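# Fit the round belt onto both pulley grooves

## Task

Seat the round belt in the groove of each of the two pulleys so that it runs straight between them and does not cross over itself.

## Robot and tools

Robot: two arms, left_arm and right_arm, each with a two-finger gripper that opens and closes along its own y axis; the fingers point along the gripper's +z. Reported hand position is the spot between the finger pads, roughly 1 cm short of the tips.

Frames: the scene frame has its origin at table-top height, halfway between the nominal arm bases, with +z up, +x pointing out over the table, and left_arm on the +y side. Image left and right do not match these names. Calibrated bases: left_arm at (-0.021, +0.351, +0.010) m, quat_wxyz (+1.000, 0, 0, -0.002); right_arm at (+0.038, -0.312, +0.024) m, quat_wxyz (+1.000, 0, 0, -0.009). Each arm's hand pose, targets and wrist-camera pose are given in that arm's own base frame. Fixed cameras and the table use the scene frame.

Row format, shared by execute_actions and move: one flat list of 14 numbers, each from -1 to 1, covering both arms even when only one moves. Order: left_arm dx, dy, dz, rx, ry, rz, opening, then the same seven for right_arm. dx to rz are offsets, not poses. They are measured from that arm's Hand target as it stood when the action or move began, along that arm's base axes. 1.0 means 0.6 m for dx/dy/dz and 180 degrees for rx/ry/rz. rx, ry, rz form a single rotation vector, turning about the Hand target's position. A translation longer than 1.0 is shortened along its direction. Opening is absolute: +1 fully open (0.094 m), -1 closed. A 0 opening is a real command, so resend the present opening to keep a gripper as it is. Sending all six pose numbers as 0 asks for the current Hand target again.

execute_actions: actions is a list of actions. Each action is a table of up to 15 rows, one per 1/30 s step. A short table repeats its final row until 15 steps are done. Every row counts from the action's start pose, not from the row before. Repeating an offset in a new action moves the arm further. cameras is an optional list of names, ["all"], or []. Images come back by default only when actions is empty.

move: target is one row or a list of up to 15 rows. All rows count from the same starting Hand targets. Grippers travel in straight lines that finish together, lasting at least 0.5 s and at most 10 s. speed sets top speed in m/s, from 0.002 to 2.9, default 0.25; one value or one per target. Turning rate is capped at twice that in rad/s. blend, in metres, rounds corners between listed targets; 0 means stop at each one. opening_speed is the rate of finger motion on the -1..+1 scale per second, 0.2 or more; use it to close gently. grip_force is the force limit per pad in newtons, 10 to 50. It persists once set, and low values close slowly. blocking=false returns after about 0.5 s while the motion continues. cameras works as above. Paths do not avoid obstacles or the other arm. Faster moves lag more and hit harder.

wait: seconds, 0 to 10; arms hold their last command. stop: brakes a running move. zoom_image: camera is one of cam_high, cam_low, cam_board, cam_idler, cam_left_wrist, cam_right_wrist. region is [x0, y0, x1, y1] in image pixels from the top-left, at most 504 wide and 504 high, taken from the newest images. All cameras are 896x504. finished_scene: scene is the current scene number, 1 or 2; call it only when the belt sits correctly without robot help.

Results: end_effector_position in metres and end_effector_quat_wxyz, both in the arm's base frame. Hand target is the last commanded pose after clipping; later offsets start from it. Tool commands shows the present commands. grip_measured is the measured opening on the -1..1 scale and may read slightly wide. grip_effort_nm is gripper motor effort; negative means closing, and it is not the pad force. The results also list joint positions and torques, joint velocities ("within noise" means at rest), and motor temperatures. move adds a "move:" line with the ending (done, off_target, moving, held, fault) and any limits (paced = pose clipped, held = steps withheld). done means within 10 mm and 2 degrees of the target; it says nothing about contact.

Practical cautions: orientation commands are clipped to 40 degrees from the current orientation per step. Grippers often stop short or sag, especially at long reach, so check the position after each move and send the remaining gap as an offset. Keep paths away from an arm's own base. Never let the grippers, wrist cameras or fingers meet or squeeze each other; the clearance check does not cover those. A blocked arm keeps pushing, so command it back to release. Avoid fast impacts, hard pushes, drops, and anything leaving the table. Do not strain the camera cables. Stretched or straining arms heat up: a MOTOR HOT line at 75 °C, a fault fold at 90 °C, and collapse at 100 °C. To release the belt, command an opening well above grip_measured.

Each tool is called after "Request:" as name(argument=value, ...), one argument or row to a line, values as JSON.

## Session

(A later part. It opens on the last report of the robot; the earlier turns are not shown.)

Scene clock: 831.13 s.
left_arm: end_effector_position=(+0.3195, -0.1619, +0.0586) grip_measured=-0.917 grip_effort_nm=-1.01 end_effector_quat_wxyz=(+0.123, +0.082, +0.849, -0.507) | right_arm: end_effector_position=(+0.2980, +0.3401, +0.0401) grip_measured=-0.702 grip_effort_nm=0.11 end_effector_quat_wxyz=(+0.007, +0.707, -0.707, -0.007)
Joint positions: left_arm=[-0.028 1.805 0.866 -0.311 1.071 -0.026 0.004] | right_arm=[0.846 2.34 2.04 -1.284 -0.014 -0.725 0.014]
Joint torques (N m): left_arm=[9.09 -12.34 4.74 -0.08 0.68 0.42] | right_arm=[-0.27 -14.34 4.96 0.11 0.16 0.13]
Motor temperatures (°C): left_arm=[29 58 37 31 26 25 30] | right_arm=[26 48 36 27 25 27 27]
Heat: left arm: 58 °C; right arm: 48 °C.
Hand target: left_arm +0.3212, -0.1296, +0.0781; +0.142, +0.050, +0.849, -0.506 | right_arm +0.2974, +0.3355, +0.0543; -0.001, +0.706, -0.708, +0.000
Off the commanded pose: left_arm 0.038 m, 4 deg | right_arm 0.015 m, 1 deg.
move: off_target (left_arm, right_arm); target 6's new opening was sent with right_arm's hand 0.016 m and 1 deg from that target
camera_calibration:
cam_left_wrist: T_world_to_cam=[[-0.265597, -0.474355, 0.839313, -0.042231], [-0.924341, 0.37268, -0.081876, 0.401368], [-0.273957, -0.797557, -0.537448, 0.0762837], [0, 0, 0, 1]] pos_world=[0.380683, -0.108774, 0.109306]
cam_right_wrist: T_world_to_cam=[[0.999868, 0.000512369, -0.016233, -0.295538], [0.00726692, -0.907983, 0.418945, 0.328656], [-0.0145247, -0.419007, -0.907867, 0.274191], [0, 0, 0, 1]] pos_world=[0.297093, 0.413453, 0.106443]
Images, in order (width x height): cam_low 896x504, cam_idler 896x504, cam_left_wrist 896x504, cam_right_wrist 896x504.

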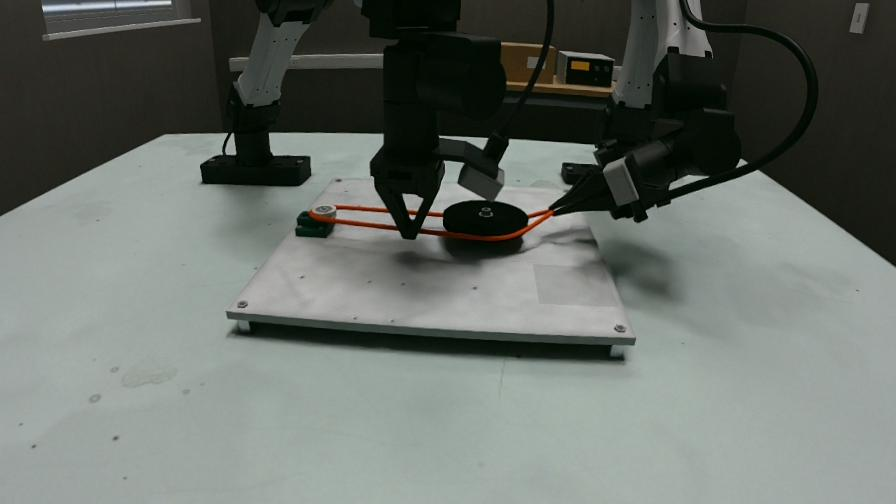

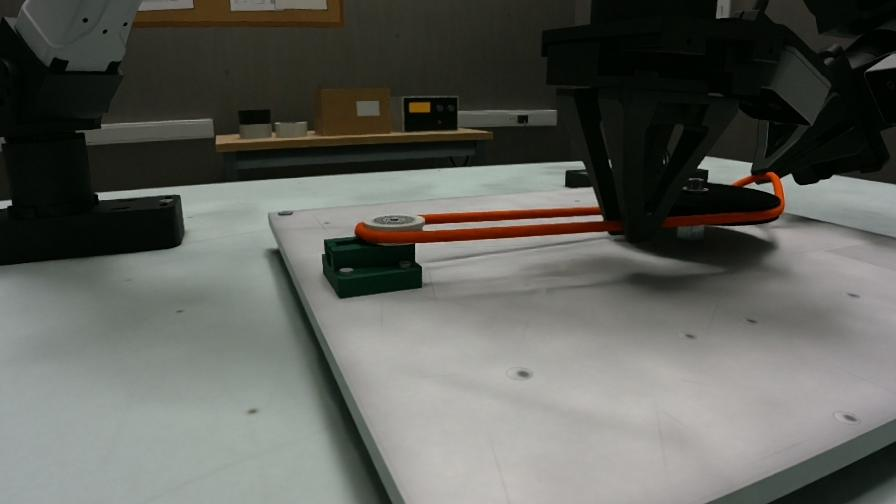

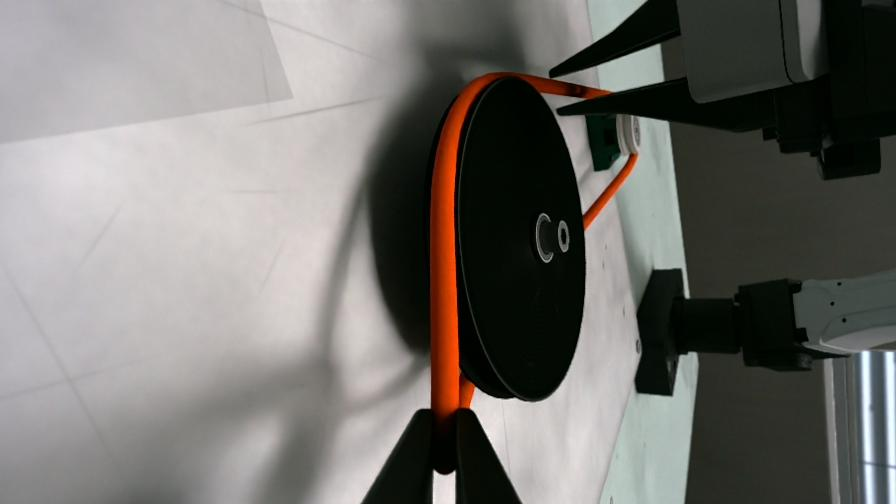

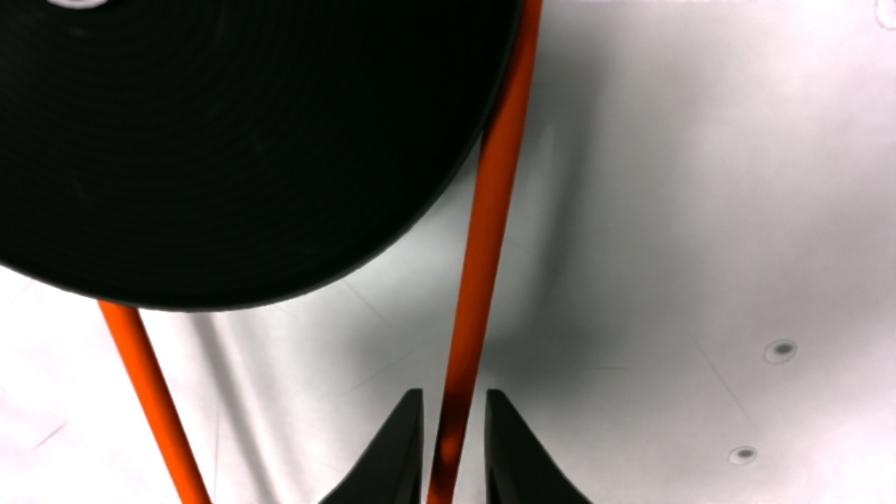

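Request:
move(
  target=[
    [0,0,0,0,0,0,-0.96,0,0,0.08,0,0,0,-0.7],
    [0,0,0,0,0,0,-0.96,-0.075,-0.015,0.08,0,0,0,-0.5],
    [0,0,0,0,0,0,-0.96,-0.075,-0.015,-0.047,0,0,0,-0.5],
    [0,0,0,0,0,0,-0.96,-0.075,-0.015,-0.047,0,0,0,-0.95],
  ],
  speed=0.14,
  blend=[0.005,0.005,0,0],
  opening_speed=0.8,
)

Request:
move(
  target=[
    [0,-0.03,-0.01,0,0,0,-0.96,-0.075,0,0,0,0,0,-0.95],
    [0,-0.08,-0.028,0,0,0,-0.96,-0.165,0,0.02,0,0,0,-0.95],
    [0,-0.08,-0.028,0,0,0,-0.96,-0.165,0,0.13,0,0,0,-0.95],
  ],
  speed=0.08,
  cameras=["cam_right_wrist","cam_left_wrist"],
)

Scene clock: 837.70 s.
left_arm: end_effector_position=(+0.3195, -0.1617, +0.0586) grip_measured=-0.917 grip_effort_nm=-1.01 end_effector_quat_wxyz=(+0.124, +0.082, +0.849, -0.507) | right_arm: end_effector_position=(+0.2469, +0.3251, +0.0300) grip_measured=-0.901 grip_effort_nm=-0.96 end_effector_quat_wxyz=(+0.009, +0.709, -0.705, -0.007)
Joint positions: left_arm=[-0.028 1.805 0.866 -0.312 1.071 -0.025 0.004] | right_arm=[0.915 2.158 1.697 -1.127 -0.016 -0.662 0.005]
Joint torques (N m): left_arm=[9.02 -12.34 4.75 -0.08 0.68 0.42] | right_arm=[-0.4 -9.36 5.16 0.64 0.16 0.19]
Motor temperatures (°C): left_arm=[30 60 37 31 26 25 31] | right_arm=[26 49 36 27 25 27 27]
Heat: left arm: 60 °C; right arm: 49 °C.
Hand target: left_arm +0.3211, -0.1296, +0.0781; +0.142, +0.050, +0.849, -0.506 | right_arm +0.2525, +0.3266, +0.0262; -0.001, +0.706, -0.708, +0.000
Off the commanded pose: left_arm 0.038 m, 4 deg | right_arm 0.007 m, 1 deg.
move: off_target (left_arm); blend cut to 0 m at target 2

Scene clock: 840.93 s.
left_arm: end_effector_position=(+0.3229, -0.1837, +0.0514) grip_measured=-0.917 grip_effort_nm=-1.01 end_effector_quat_wxyz=(+0.132, +0.053, +0.852, -0.503) | right_arm: end_effector_position=(+0.1864, +0.3200, +0.0706) grip_measured=-0.903 grip_effort_nm=-1.01 end_effector_quat_wxyz=(-0.017, +0.699, -0.713, +0.052)
Joint positions: left_arm=[-0.109 1.788 0.775 -0.031 1.012 -0.282 0.004] | right_arm=[1.095 1.963 1.564 -1.173 0.109 -0.457 0.005]
Joint torques (N m): left_arm=[1.98 -10.09 3.79 0.92 0.58 0.19] | right_arm=[2.86 -13.26 9.74 -0.79 -1.02 0.3]
Motor temperatures (°C): left_arm=[30 60 36 31 26 25 31] | right_arm=[26 50 36 27 25 27 27]
Heat: left arm: 60 °C; right arm: 50 °C.
Hand target: left_arm +0.3211, -0.1777, +0.0613; +0.142, +0.050, +0.849, -0.507 | right_arm +0.1536, +0.3265, +0.1042; -0.001, +0.706, -0.708, +0.000
Off the commanded pose: left_arm 0.012 m, 1 deg | right_arm 0.047 m, 6 deg.
move: off_target (left_arm, right_arm)
camera_calibration:
cam_left_wrist: T_world_to_cam=[[-0.223174, -0.490614, 0.842313, -0.0625153], [-0.946608, 0.315315, -0.0671488, 0.408068], [-0.23265, -0.812326, -0.53479, 0.0397249], [0, 0, 0, 1]] pos_world=[0.381571, -0.127071, 0.101303]
cam_right_wrist: T_world_to_cam=[[0.994835, -0.0157805, 0.10027, -0.185484], [-0.0604502, -0.885666, 0.460372, 0.300924], [0.0815411, -0.464056, -0.882045, 0.286495], [0, 0, 0, 1]] pos_world=[0.179356, 0.39654, 0.132763]
Images, in order (width x height): cam_left_wrist 896x504, cam_right_wrist 896x504.

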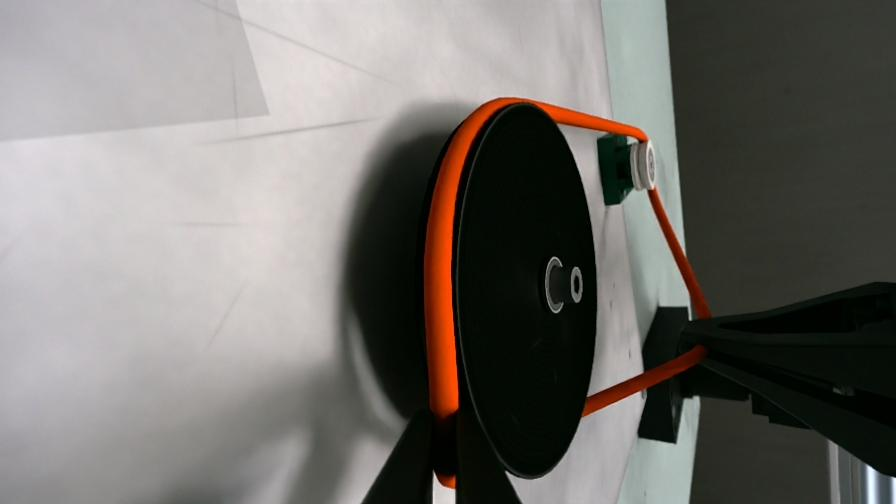

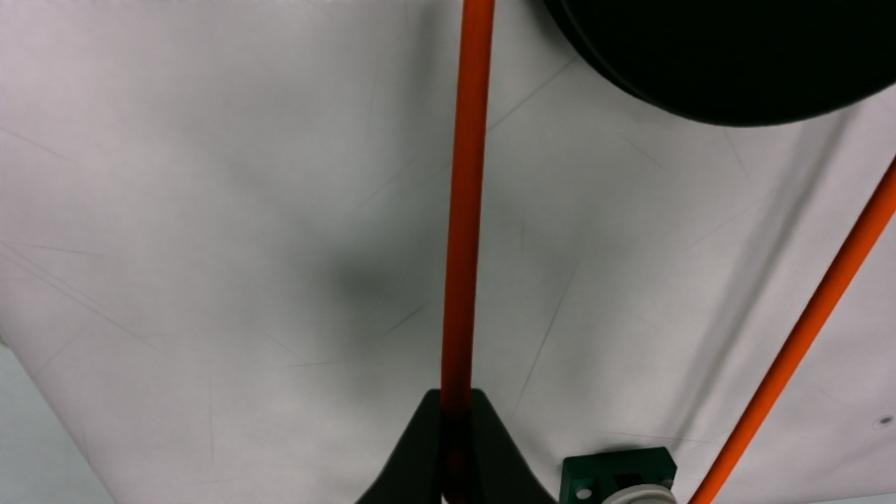

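Request:
move(
  target=[
    [0,0,0,0,0,0,-0.96,0,0,-0.085,0,0,0,-0.95],
    [0,0.05,0.018,0,0,0,-0.96,0.06,0,-0.085,0,0,0,-0.95],
    [0,0.07,0.028,0,0,0,-0.96,0.115,0,-0.085,0,0,0,-0.95],
    [0,0.085,0.036,0,0,0,-0.96,0.145,0,-0.103,0,0,0,-0.95],
    [0,0.085,0.036,0,0,0,-0.96,0.16,0,-0.103,0,0,0,-0.65],
    [0,0.085,0.036,0,0,0,-0.96,0.16,0,0,0,0,0,-0.65],
  ],
  speed=0.07,
  blend=[0.003,0.005,0.005,0,0,0],
  opening_speed=0.6,
  cameras=["cam_right_wrist","cam_left_wrist","cam_idler","cam_low"],
)

Request:
zoom_image(
  camera="cam_idler",
  region=[580, 140, 830, 280],
)

Request:
zoom_image(
  camera="cam_low",
  region=[400, 180, 560, 270],
)

Scene clock: 847.00 s.
left_arm: end_effector_position=(+0.3129, -0.1632, +0.0608) grip_measured=-0.918 grip_effort_nm=-1.01 end_effector_quat_wxyz=(+0.126, +0.088, +0.849, -0.506) | right_arm: end_effector_position=(+0.2430, +0.3277, +0.0944) grip_measured=-0.652 grip_effort_nm=0.10 end_effector_quat_wxyz=(+0.010, +0.709, -0.706, -0.004)
Joint positions: left_arm=[-0.034 1.777 0.842 -0.31 1.068 -0.022 0.004] | right_arm=[0.928 2.131 1.911 -1.37 -0.011 -0.647 0.016]
Joint torques (N m): left_arm=[10.55 -11.04 7.21 -0.32 0.74 0.47] | right_arm=[-1.09 -10.25 7.95 0.07 0.13 0.08]
Motor temperatures (°C): left_arm=[31 59 37 31 26 25 31] | right_arm=[26 50 36 27 25 27 27]
Heat: left arm: 59 °C; right arm: 50 °C.
Hand target: left_arm +0.3212, -0.1266, +0.0830; +0.142, +0.050, +0.849, -0.506 | right_arm +0.2495, +0.3266, +0.1041; -0.001, +0.706, -0.708, +0.000
Off the commanded pose: left_arm 0.044 m, 5 deg | right_arm 0.012 m, 1 deg.
move: off_target (left_arm, right_arm); target 5's new opening was sent with right_arm's hand 0.016 m and 2 deg from that target
camera_calibration:
cam_left_wrist: T_world_to_cam=[[-0.276664, -0.475566, 0.835041, -0.0429404], [-0.921065, 0.379032, -0.0893021, 0.396435], [-0.274038, -0.793834, -0.542892, 0.0755964], [0, 0, 0, 1]] pos_world=[0.373979, -0.110672, 0.1123]
cam_right_wrist: T_world_to_cam=[[0.999839, 0.00501201, -0.0172542, -0.240998], [0.0118799, -0.904847, 0.425571, 0.292195], [-0.0134795, -0.425707, -0.904761, 0.319138], [0, 0, 0, 1]] pos_world=[0.24179, 0.401459, 0.160236]
Images, in order (width x height): cam_low 896x504, cam_idler 896x504, cam_left_wrist 896x504, cam_right_wrist 896x504.

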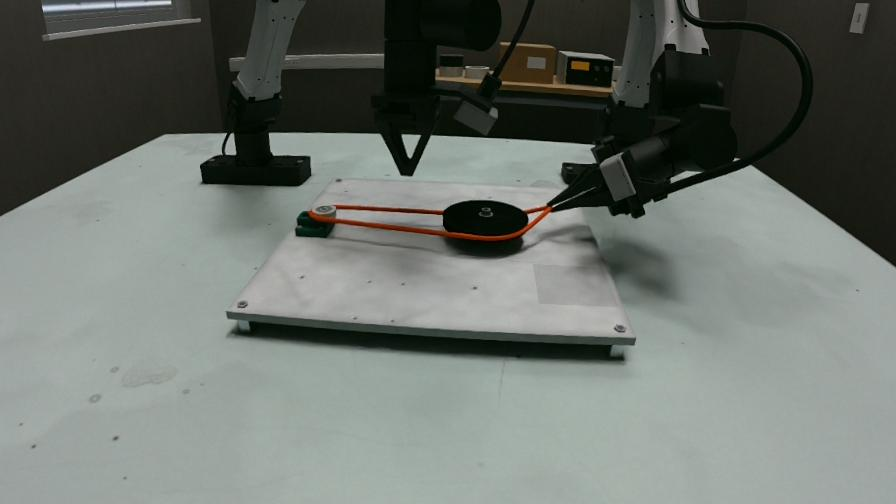

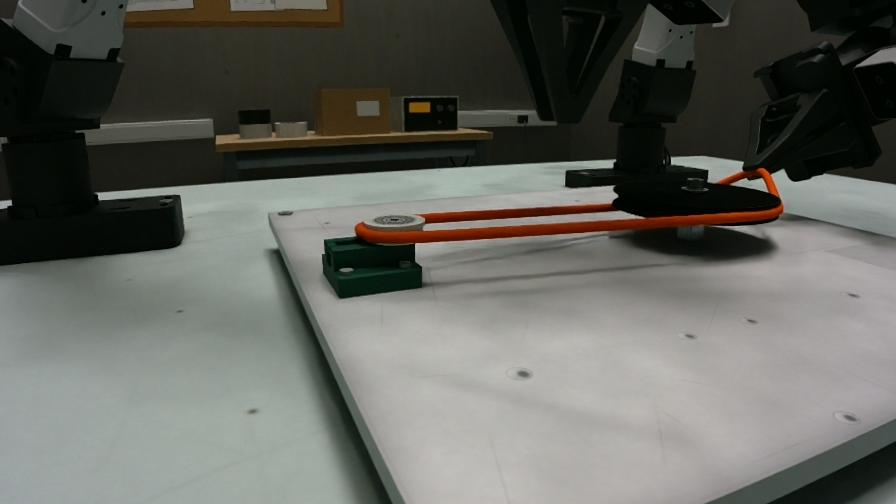

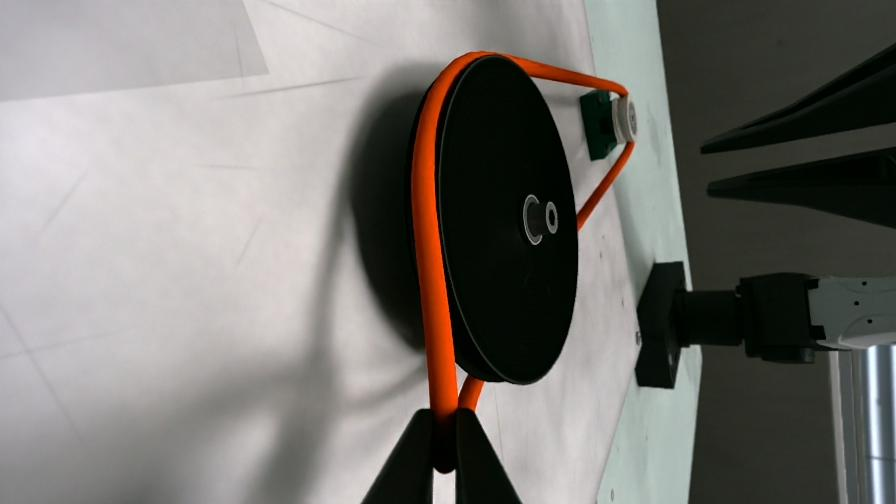

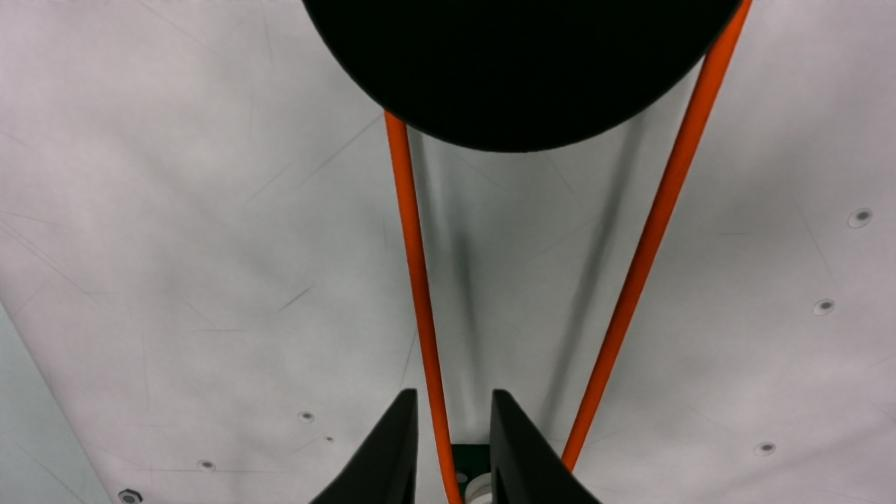

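Scaled by 2.016 from the camera's 896x504 image, which has a finer 1280x720 frame.

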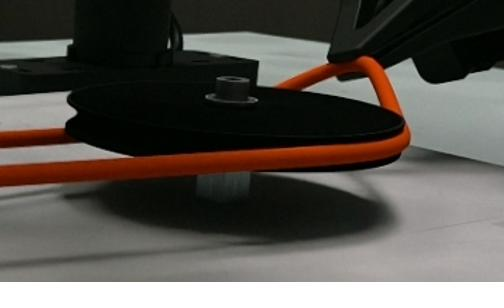

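Scaled by 3.150 from the camera's 896x504 image, which has a finer 1280x720 frame.

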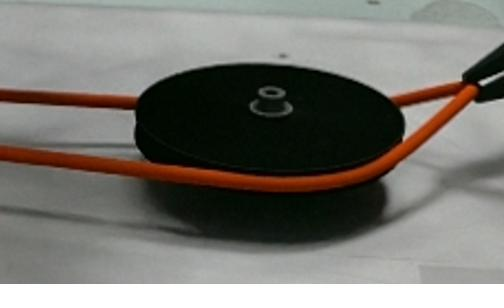

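Request:
move(
  target=[
    [0,-0.105,0.0,0,-0.03,0,-0.96,0,0,0,0,0,0,-0.6],
  ],
  speed=0.06,
  cameras=["cam_left_wrist","cam_idler","cam_low"],
)

Request:
zoom_image(
  camera="cam_idler",
  region=[580, 140, 830, 280],
)

Request:
zoom_image(
  camera="cam_low",
  region=[400, 180, 560, 270],
)

Scene clock: 849.50 s.
left_arm: end_effector_position=(+0.3180, -0.1850, +0.0630) grip_measured=-0.918 grip_effort_nm=-1.01 end_effector_quat_wxyz=(+0.151, +0.049, +0.856, -0.492) | right_arm: end_effector_position=(+0.2428, +0.3275, +0.0944) grip_measured=-0.602 grip_effort_nm=0.11 end_effector_quat_wxyz=(+0.010, +0.709, -0.706, -0.004)
Joint positions: left_arm=[-0.127 1.703 0.729 -0.003 0.967 -0.331 0.004] | right_arm=[0.928 2.131 1.911 -1.37 -0.011 -0.647 0.019]
Joint torques (N m): left_arm=[-0.44 -9.84 4.89 1.55 0.68 0.15] | right_arm=[-1.13 -10.3 7.94 0.13 0.13 0.11]
Motor temperatures (°C): left_arm=[31 59 37 31 26 25 31] | right_arm=[26 50 36 27 25 27 27]
Heat: left arm: 59 °C; right arm: 50 °C.
Hand target: left_arm +0.3211, -0.1897, +0.0829; +0.181, +0.074, +0.841, -0.504 | right_arm +0.2494, +0.3266, +0.1041; -0.001, +0.706, -0.708, +0.000
Off the commanded pose: left_arm 0.021 m, 5 deg | right_arm 0.012 m, 1 deg.
move: off_target (left_arm, right_arm)
camera_calibration:
cam_left_wrist: T_world_to_cam=[[-0.233324, -0.514098, 0.825387, -0.0740835], [-0.952885, 0.290078, -0.0886884, 0.403261], [-0.193832, -0.807192, -0.557558, 0.03383], [0, 0, 0, 1]] pos_world=[0.373533, -0.127756, 0.115774]
Images, in order (width x height): cam_low 896x504, cam_idler 896x504, cam_left_wrist 896x504.

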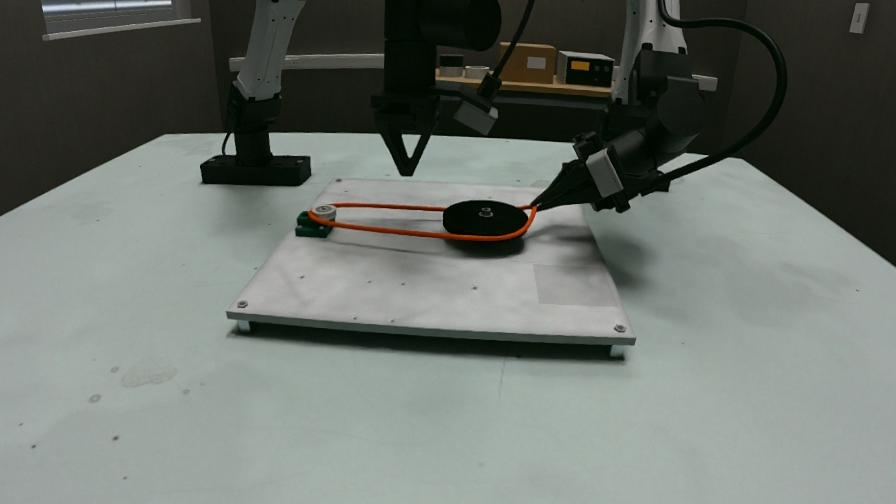

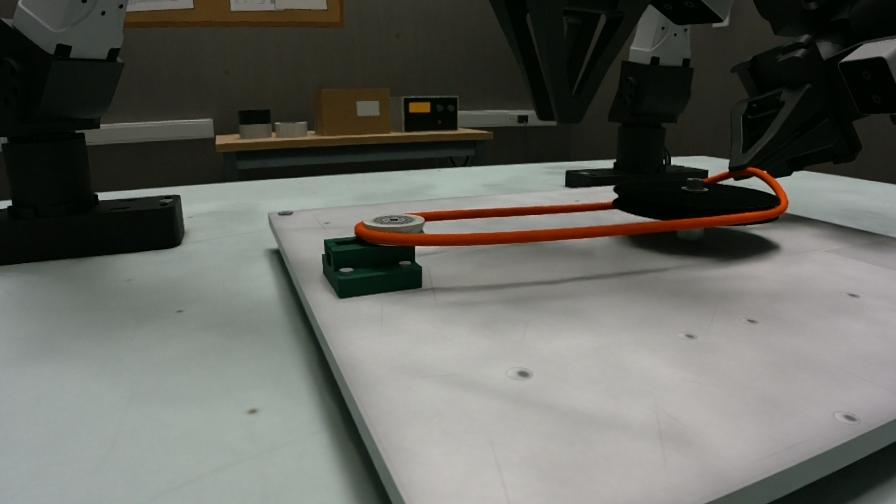

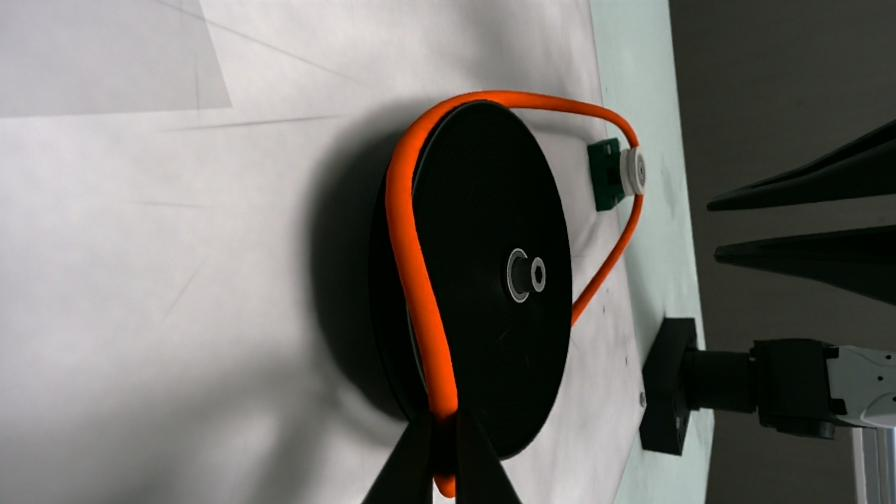

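Scaled by 2.016 from the camera's 896x504 image, which has a finer 1280x720 frame.

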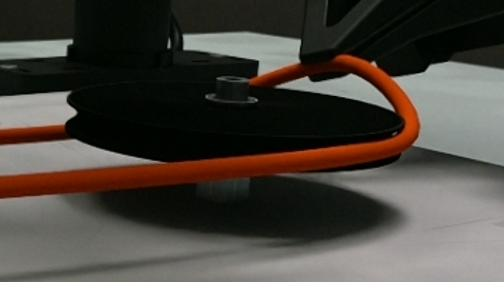

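Scaled by 3.150 from the camera's 896x504 image, which has a finer 1280x720 frame.

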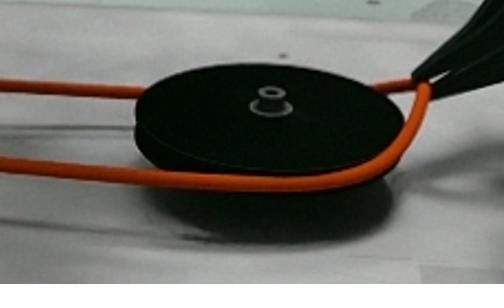

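Request:
move(
  target=[
    [0,0.005,-0.013,0,0,0,-0.96,0,0,0,0,0,0,-0.6],
  ],
  speed=0.06,
  cameras=["cam_left_wrist","cam_idler","cam_low"],
)

Request:
zoom_image(
  camera="cam_idler",
  region=[580, 140, 830, 280],
)

Request:
zoom_image(
  camera="cam_left_wrist",
  region=[340, 260, 600, 504],
)

Scene clock: 851.23 s.
left_arm: end_effector_position=(+0.3178, -0.1850, +0.0622) grip_measured=-0.918 grip_effort_nm=-1.01 end_effector_quat_wxyz=(+0.156, +0.052, +0.855, -0.492) | right_arm: end_effector_position=(+0.2428, +0.3275, +0.0944) grip_measured=-0.602 grip_effort_nm=0.11 end_effector_quat_wxyz=(+0.010, +0.709, -0.706, -0.004)
Joint positions: left_arm=[-0.127 1.703 0.719 0.019 0.967 -0.331 0.004] | right_arm=[0.928 2.131 1.911 -1.37 -0.011 -0.647 0.019]
Joint torques (N m): left_arm=[0.55 -7.97 4.78 1.57 0.73 0.32] | right_arm=[-1.16 -10.37 7.87 0.1 0.11 0.06]
Motor temperatures (°C): left_arm=[31 59 37 32 26 25 31] | right_arm=[26 49 37 27 25 27 27]
Heat: left arm: 59 °C; right arm: 49 °C.
Hand target: left_arm +0.3211, -0.1867, +0.0751; +0.181, +0.074, +0.841, -0.504 | right_arm +0.2494, +0.3266, +0.1041; -0.001, +0.706, -0.708, +0.000
Off the commanded pose: left_arm 0.013 m, 4 deg | right_arm 0.012 m, 1 deg.
move: off_target (left_arm, right_arm)
camera_calibration:
cam_left_wrist: T_world_to_cam=[[-0.242378, -0.512891, 0.823527, -0.0701781], [-0.951896, 0.289748, -0.0997047, 0.403283], [-0.187477, -0.808078, -0.558447, 0.0312929], [0, 0, 0, 1]] pos_world=[0.37274, -0.127557, 0.115478]
Images, in order (width x height): cam_low 896x504, cam_idler 896x504, cam_left_wrist 896x504.

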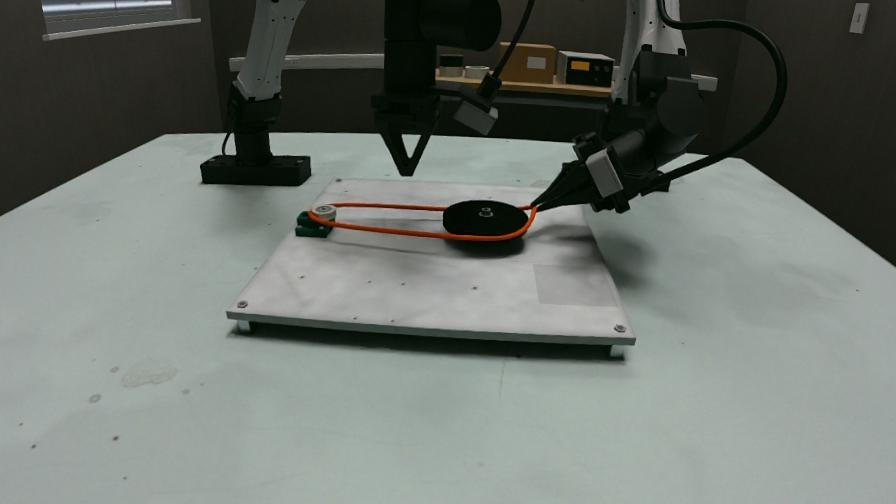

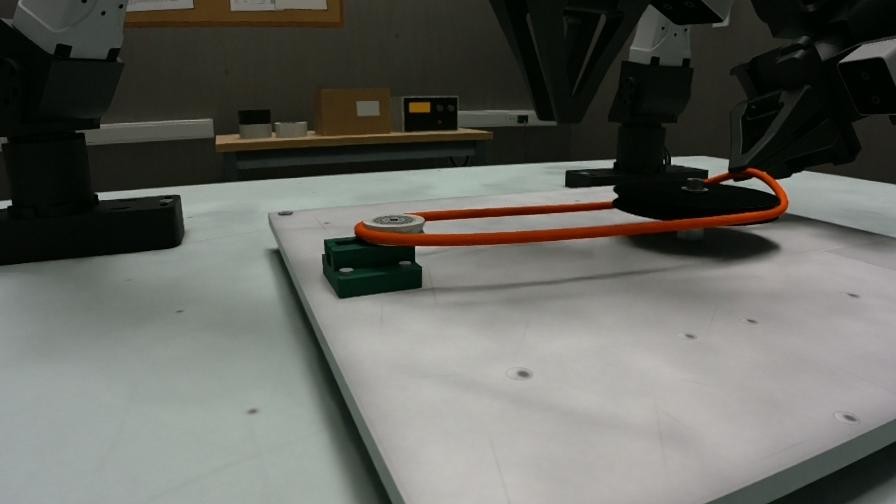

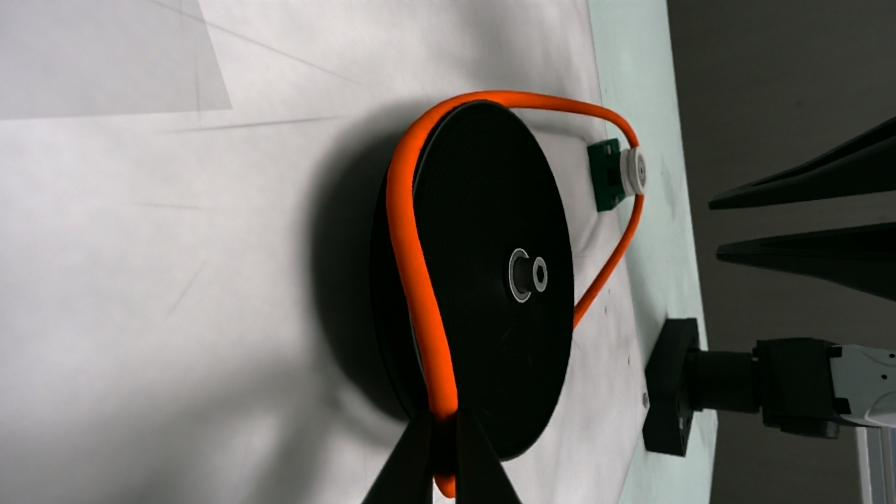

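Scaled by 2.016 from the camera's 896x504 image, which has a finer 1280x720 frame.

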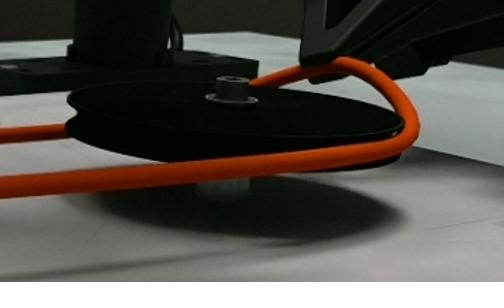

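Scaled by 1.938 from the camera's 896x504 image, which has a finer 1280x720 frame.

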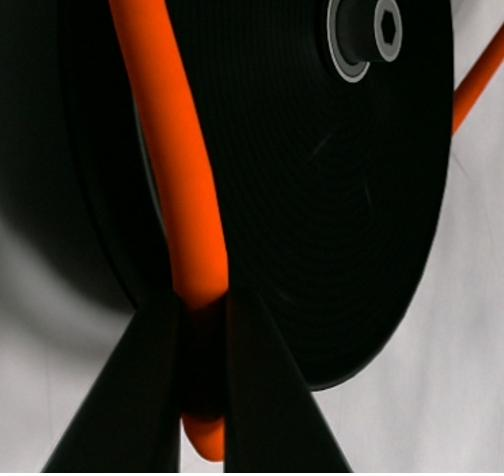

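Request:
move(
  target=[
    [0,0.05,0.0,0,0,0,-0.96,0,0,0,0,0,0,-0.6],
    [0,0.04,-0.012,0,0,0,-0.96,0,0,0,0,0,0,-0.6],
    [0,0.003,-0.008,0,0,0,-0.96,0,0,0,0,0,0,-0.6],
  ],
  speed=0.06,
  cameras=["cam_left_wrist","cam_idler","cam_low"],
)

Request:
zoom_image(
  camera="cam_idler",
  region=[580, 140, 830, 280],
)

Request:
zoom_image(
  camera="cam_left_wrist",
  region=[340, 260, 600, 504],
)

Scene clock: 854.37 s.
left_arm: end_effector_position=(+0.3194, -0.1814, +0.0607) grip_measured=-0.918 grip_effort_nm=-1.01 end_effector_quat_wxyz=(+0.164, +0.058, +0.851, -0.495) | right_arm: end_effector_position=(+0.2428, +0.3275, +0.0944) grip_measured=-0.602 grip_effort_nm=0.11 end_effector_quat_wxyz=(+0.010, +0.709, -0.706, -0.004)
Joint positions: left_arm=[-0.112 1.713 0.713 0.037 0.981 -0.307 0.004] | right_arm=[0.928 2.131 1.911 -1.37 -0.011 -0.647 0.019]
Joint torques (N m): left_arm=[-0.28 -7.57 4.68 1.54 0.64 0.16] | right_arm=[-1.17 -10.26 8.08 0.1 0.12 0.1]
Motor temperatures (°C): left_arm=[30 58 37 32 26 25 31] | right_arm=[26 49 37 27 25 27 27]
Heat: left arm: 58 °C; right arm: 49 °C.
Hand target: left_arm +0.3211, -0.1849, +0.0703; +0.182, +0.074, +0.841, -0.504 | right_arm +0.2494, +0.3266, +0.1041; -0.001, +0.706, -0.708, +0.000
Off the commanded pose: left_arm 0.010 m, 3 deg | right_arm 0.012 m, 1 deg.
move: off_target (left_arm, right_arm)
camera_calibration:
cam_left_wrist: T_world_to_cam=[[-0.261724, -0.50654, 0.821534, -0.0593056], [-0.948418, 0.292757, -0.12164, 0.404408], [-0.178894, -0.810994, -0.557033, 0.0302993], [0, 0, 0, 1]] pos_world=[0.373447, -0.123861, 0.114791]
Images, in order (width x height): cam_low 896x504, cam_idler 896x504, cam_left_wrist 896x504.

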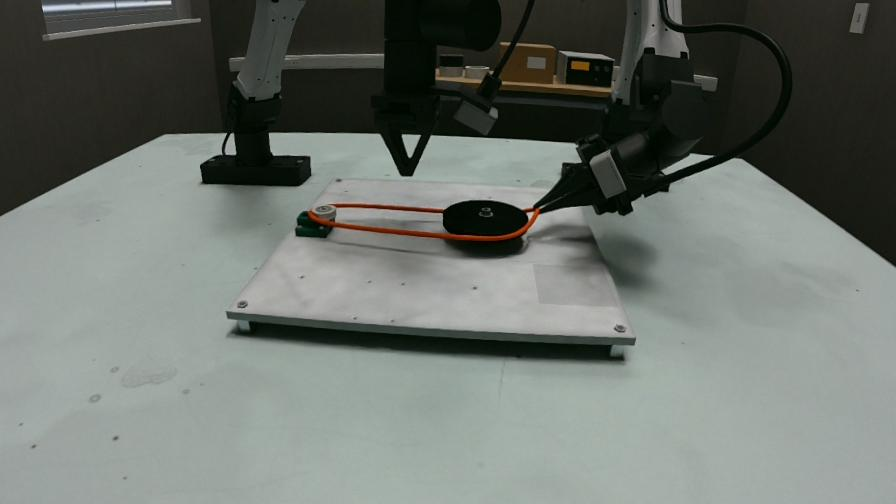

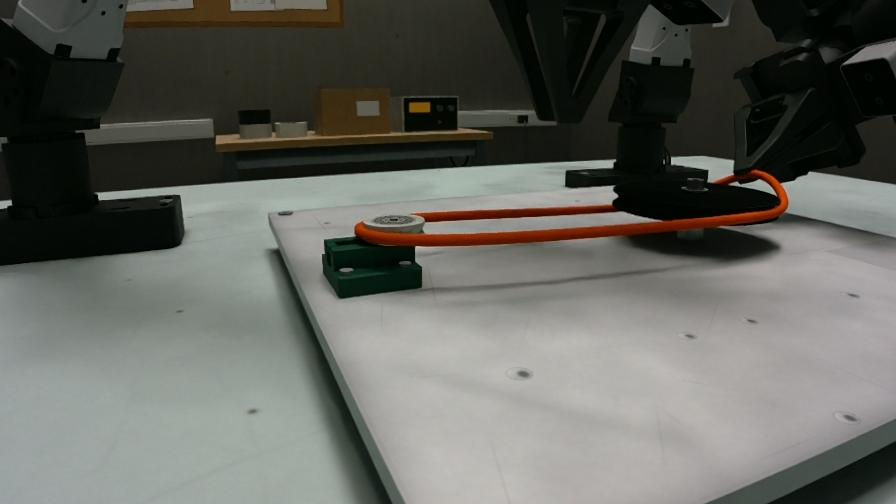

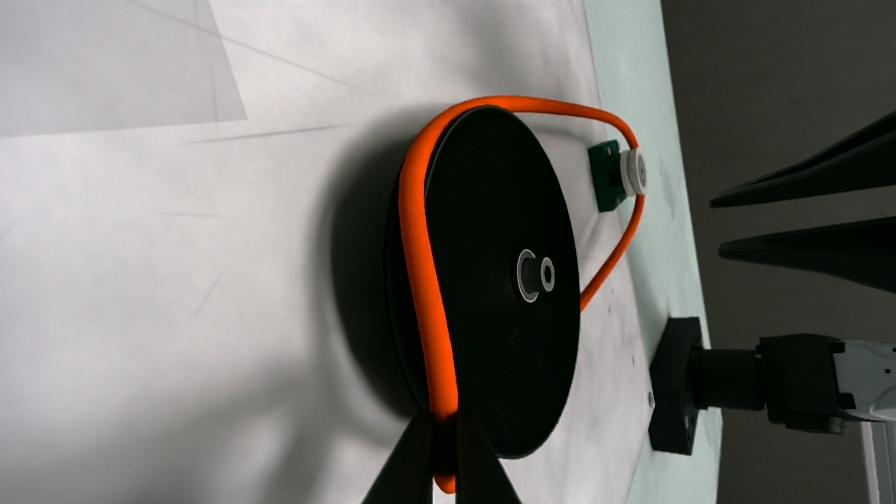

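Scaled by 2.016 from the camera's 896x504 image, which has a finer 1280x720 frame.

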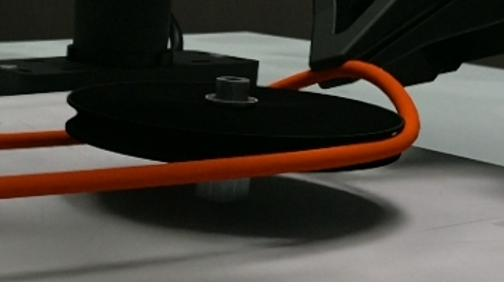

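Scaled by 1.938 from the camera's 896x504 image, which has a finer 1280x720 frame.

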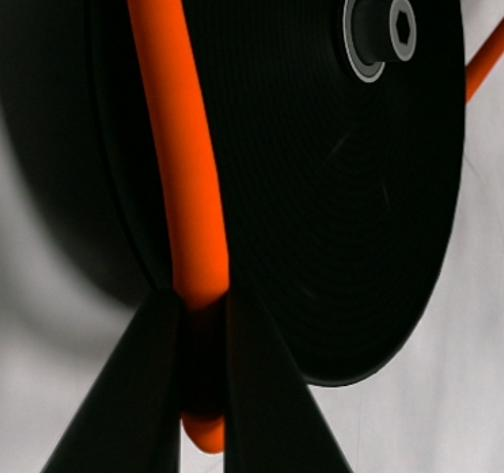

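Request:
move(
  target=[
    [0,0.035,-0.004,0,0,0,-0.96,0,0,0,0,0,0,-0.6],
    [0,0.035,-0.016,0,0,0,-0.96,0,0,0,0,0,0,-0.6],
    [0,0.001,-0.016,0,0,0,-0.96,0,0,0,0,0,0,-0.6],
  ],
  speed=0.06,
  cameras=["cam_left_wrist","cam_idler","cam_low"],
)

Request:
zoom_image(
  camera="cam_idler",
  region=[580, 140, 830, 280],
)

Request:
zoom_image(
  camera="cam_left_wrist",
  region=[340, 260, 600, 504],
)

Scene clock: 857.33 s.
left_arm: end_effector_position=(+0.3202, -0.1820, +0.0576) grip_measured=-0.918 grip_effort_nm=-1.01 end_effector_quat_wxyz=(+0.171, +0.064, +0.847, -0.499) | right_arm: end_effector_position=(+0.2428, +0.3275, +0.0944) grip_measured=-0.602 grip_effort_nm=0.11 end_effector_quat_wxyz=(+0.010, +0.709, -0.706, -0.004)
Joint positions: left_arm=[-0.11 1.73 0.699 0.085 0.992 -0.306 0.004] | right_arm=[0.928 2.131 1.911 -1.37 -0.011 -0.647 0.019]
Joint torques (N m): left_arm=[-0.24 -6.37 4.46 1.5 0.53 0.14] | right_arm=[-1.2 -10.33 7.84 0.11 0.13 0.06]
Motor temperatures (°C): left_arm=[30 57 37 33 26 25 31] | right_arm=[26 49 37 27 25 27 27]
Heat: left arm: 57 °C; right arm: 49 °C.
Hand target: left_arm +0.3211, -0.1843, +0.0607; +0.181, +0.074, +0.841, -0.504 | right_arm +0.2494, +0.3266, +0.1041; -0.001, +0.706, -0.708, +0.000
Off the commanded pose: left_arm 0.004 m, 2 deg | right_arm 0.012 m, 1 deg.
move: off_target (right_arm)
camera_calibration:
cam_left_wrist: T_world_to_cam=[[-0.278332, -0.496603, 0.822142, -0.04978], [-0.944702, 0.296079, -0.140982, 0.405448], [-0.173407, -0.815919, -0.551549, 0.025244], [0, 0, 0, 1]] pos_world=[0.373549, -0.124168, 0.11201]
Images, in order (width x height): cam_low 896x504, cam_idler 896x504, cam_left_wrist 896x504.

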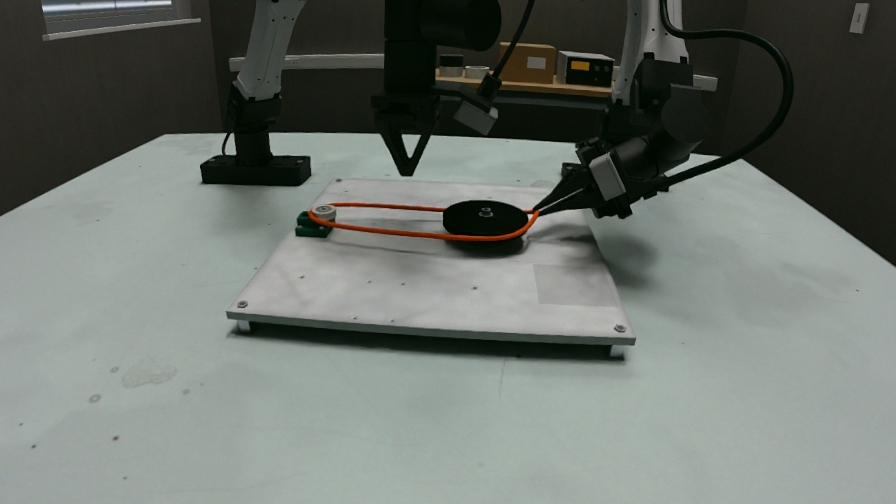

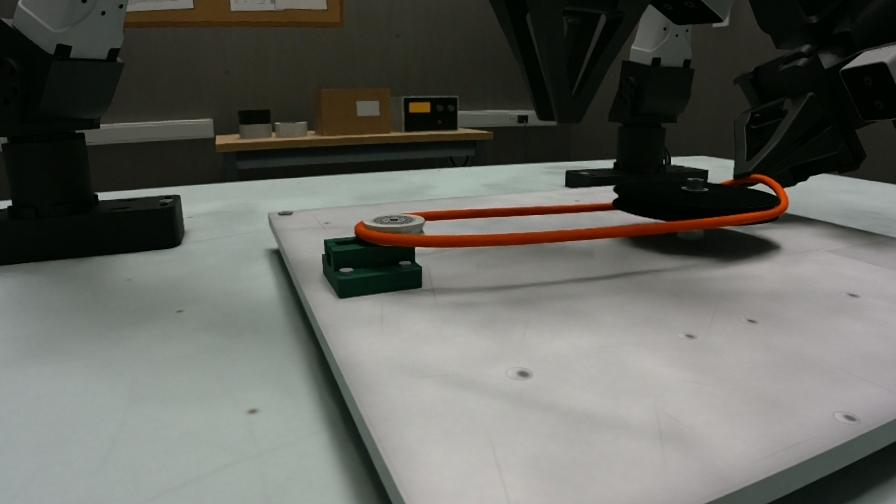

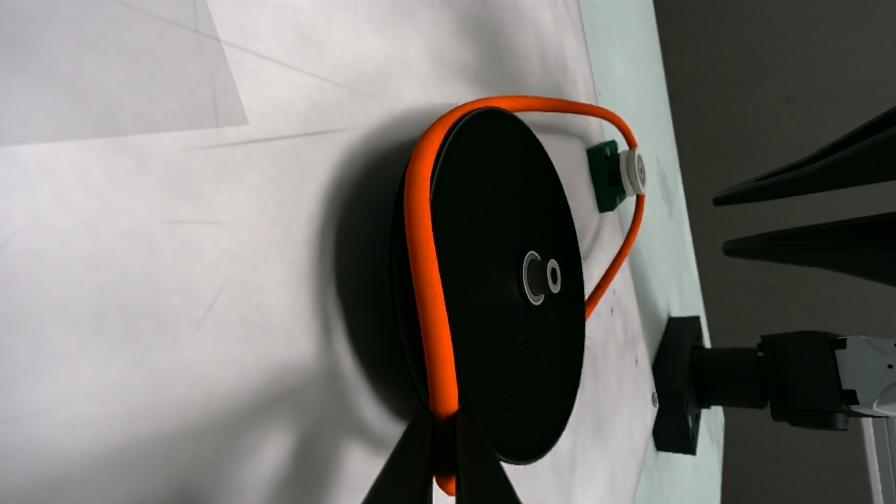

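Scaled by 2.016 from the camera's 896x504 image, which has a finer 1280x720 frame.

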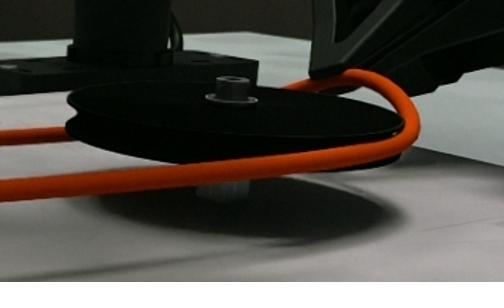

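Scaled by 1.938 from the camera's 896x504 image, which has a finer 1280x720 frame.

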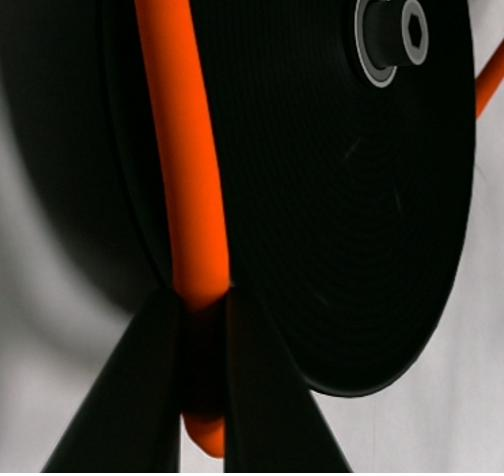

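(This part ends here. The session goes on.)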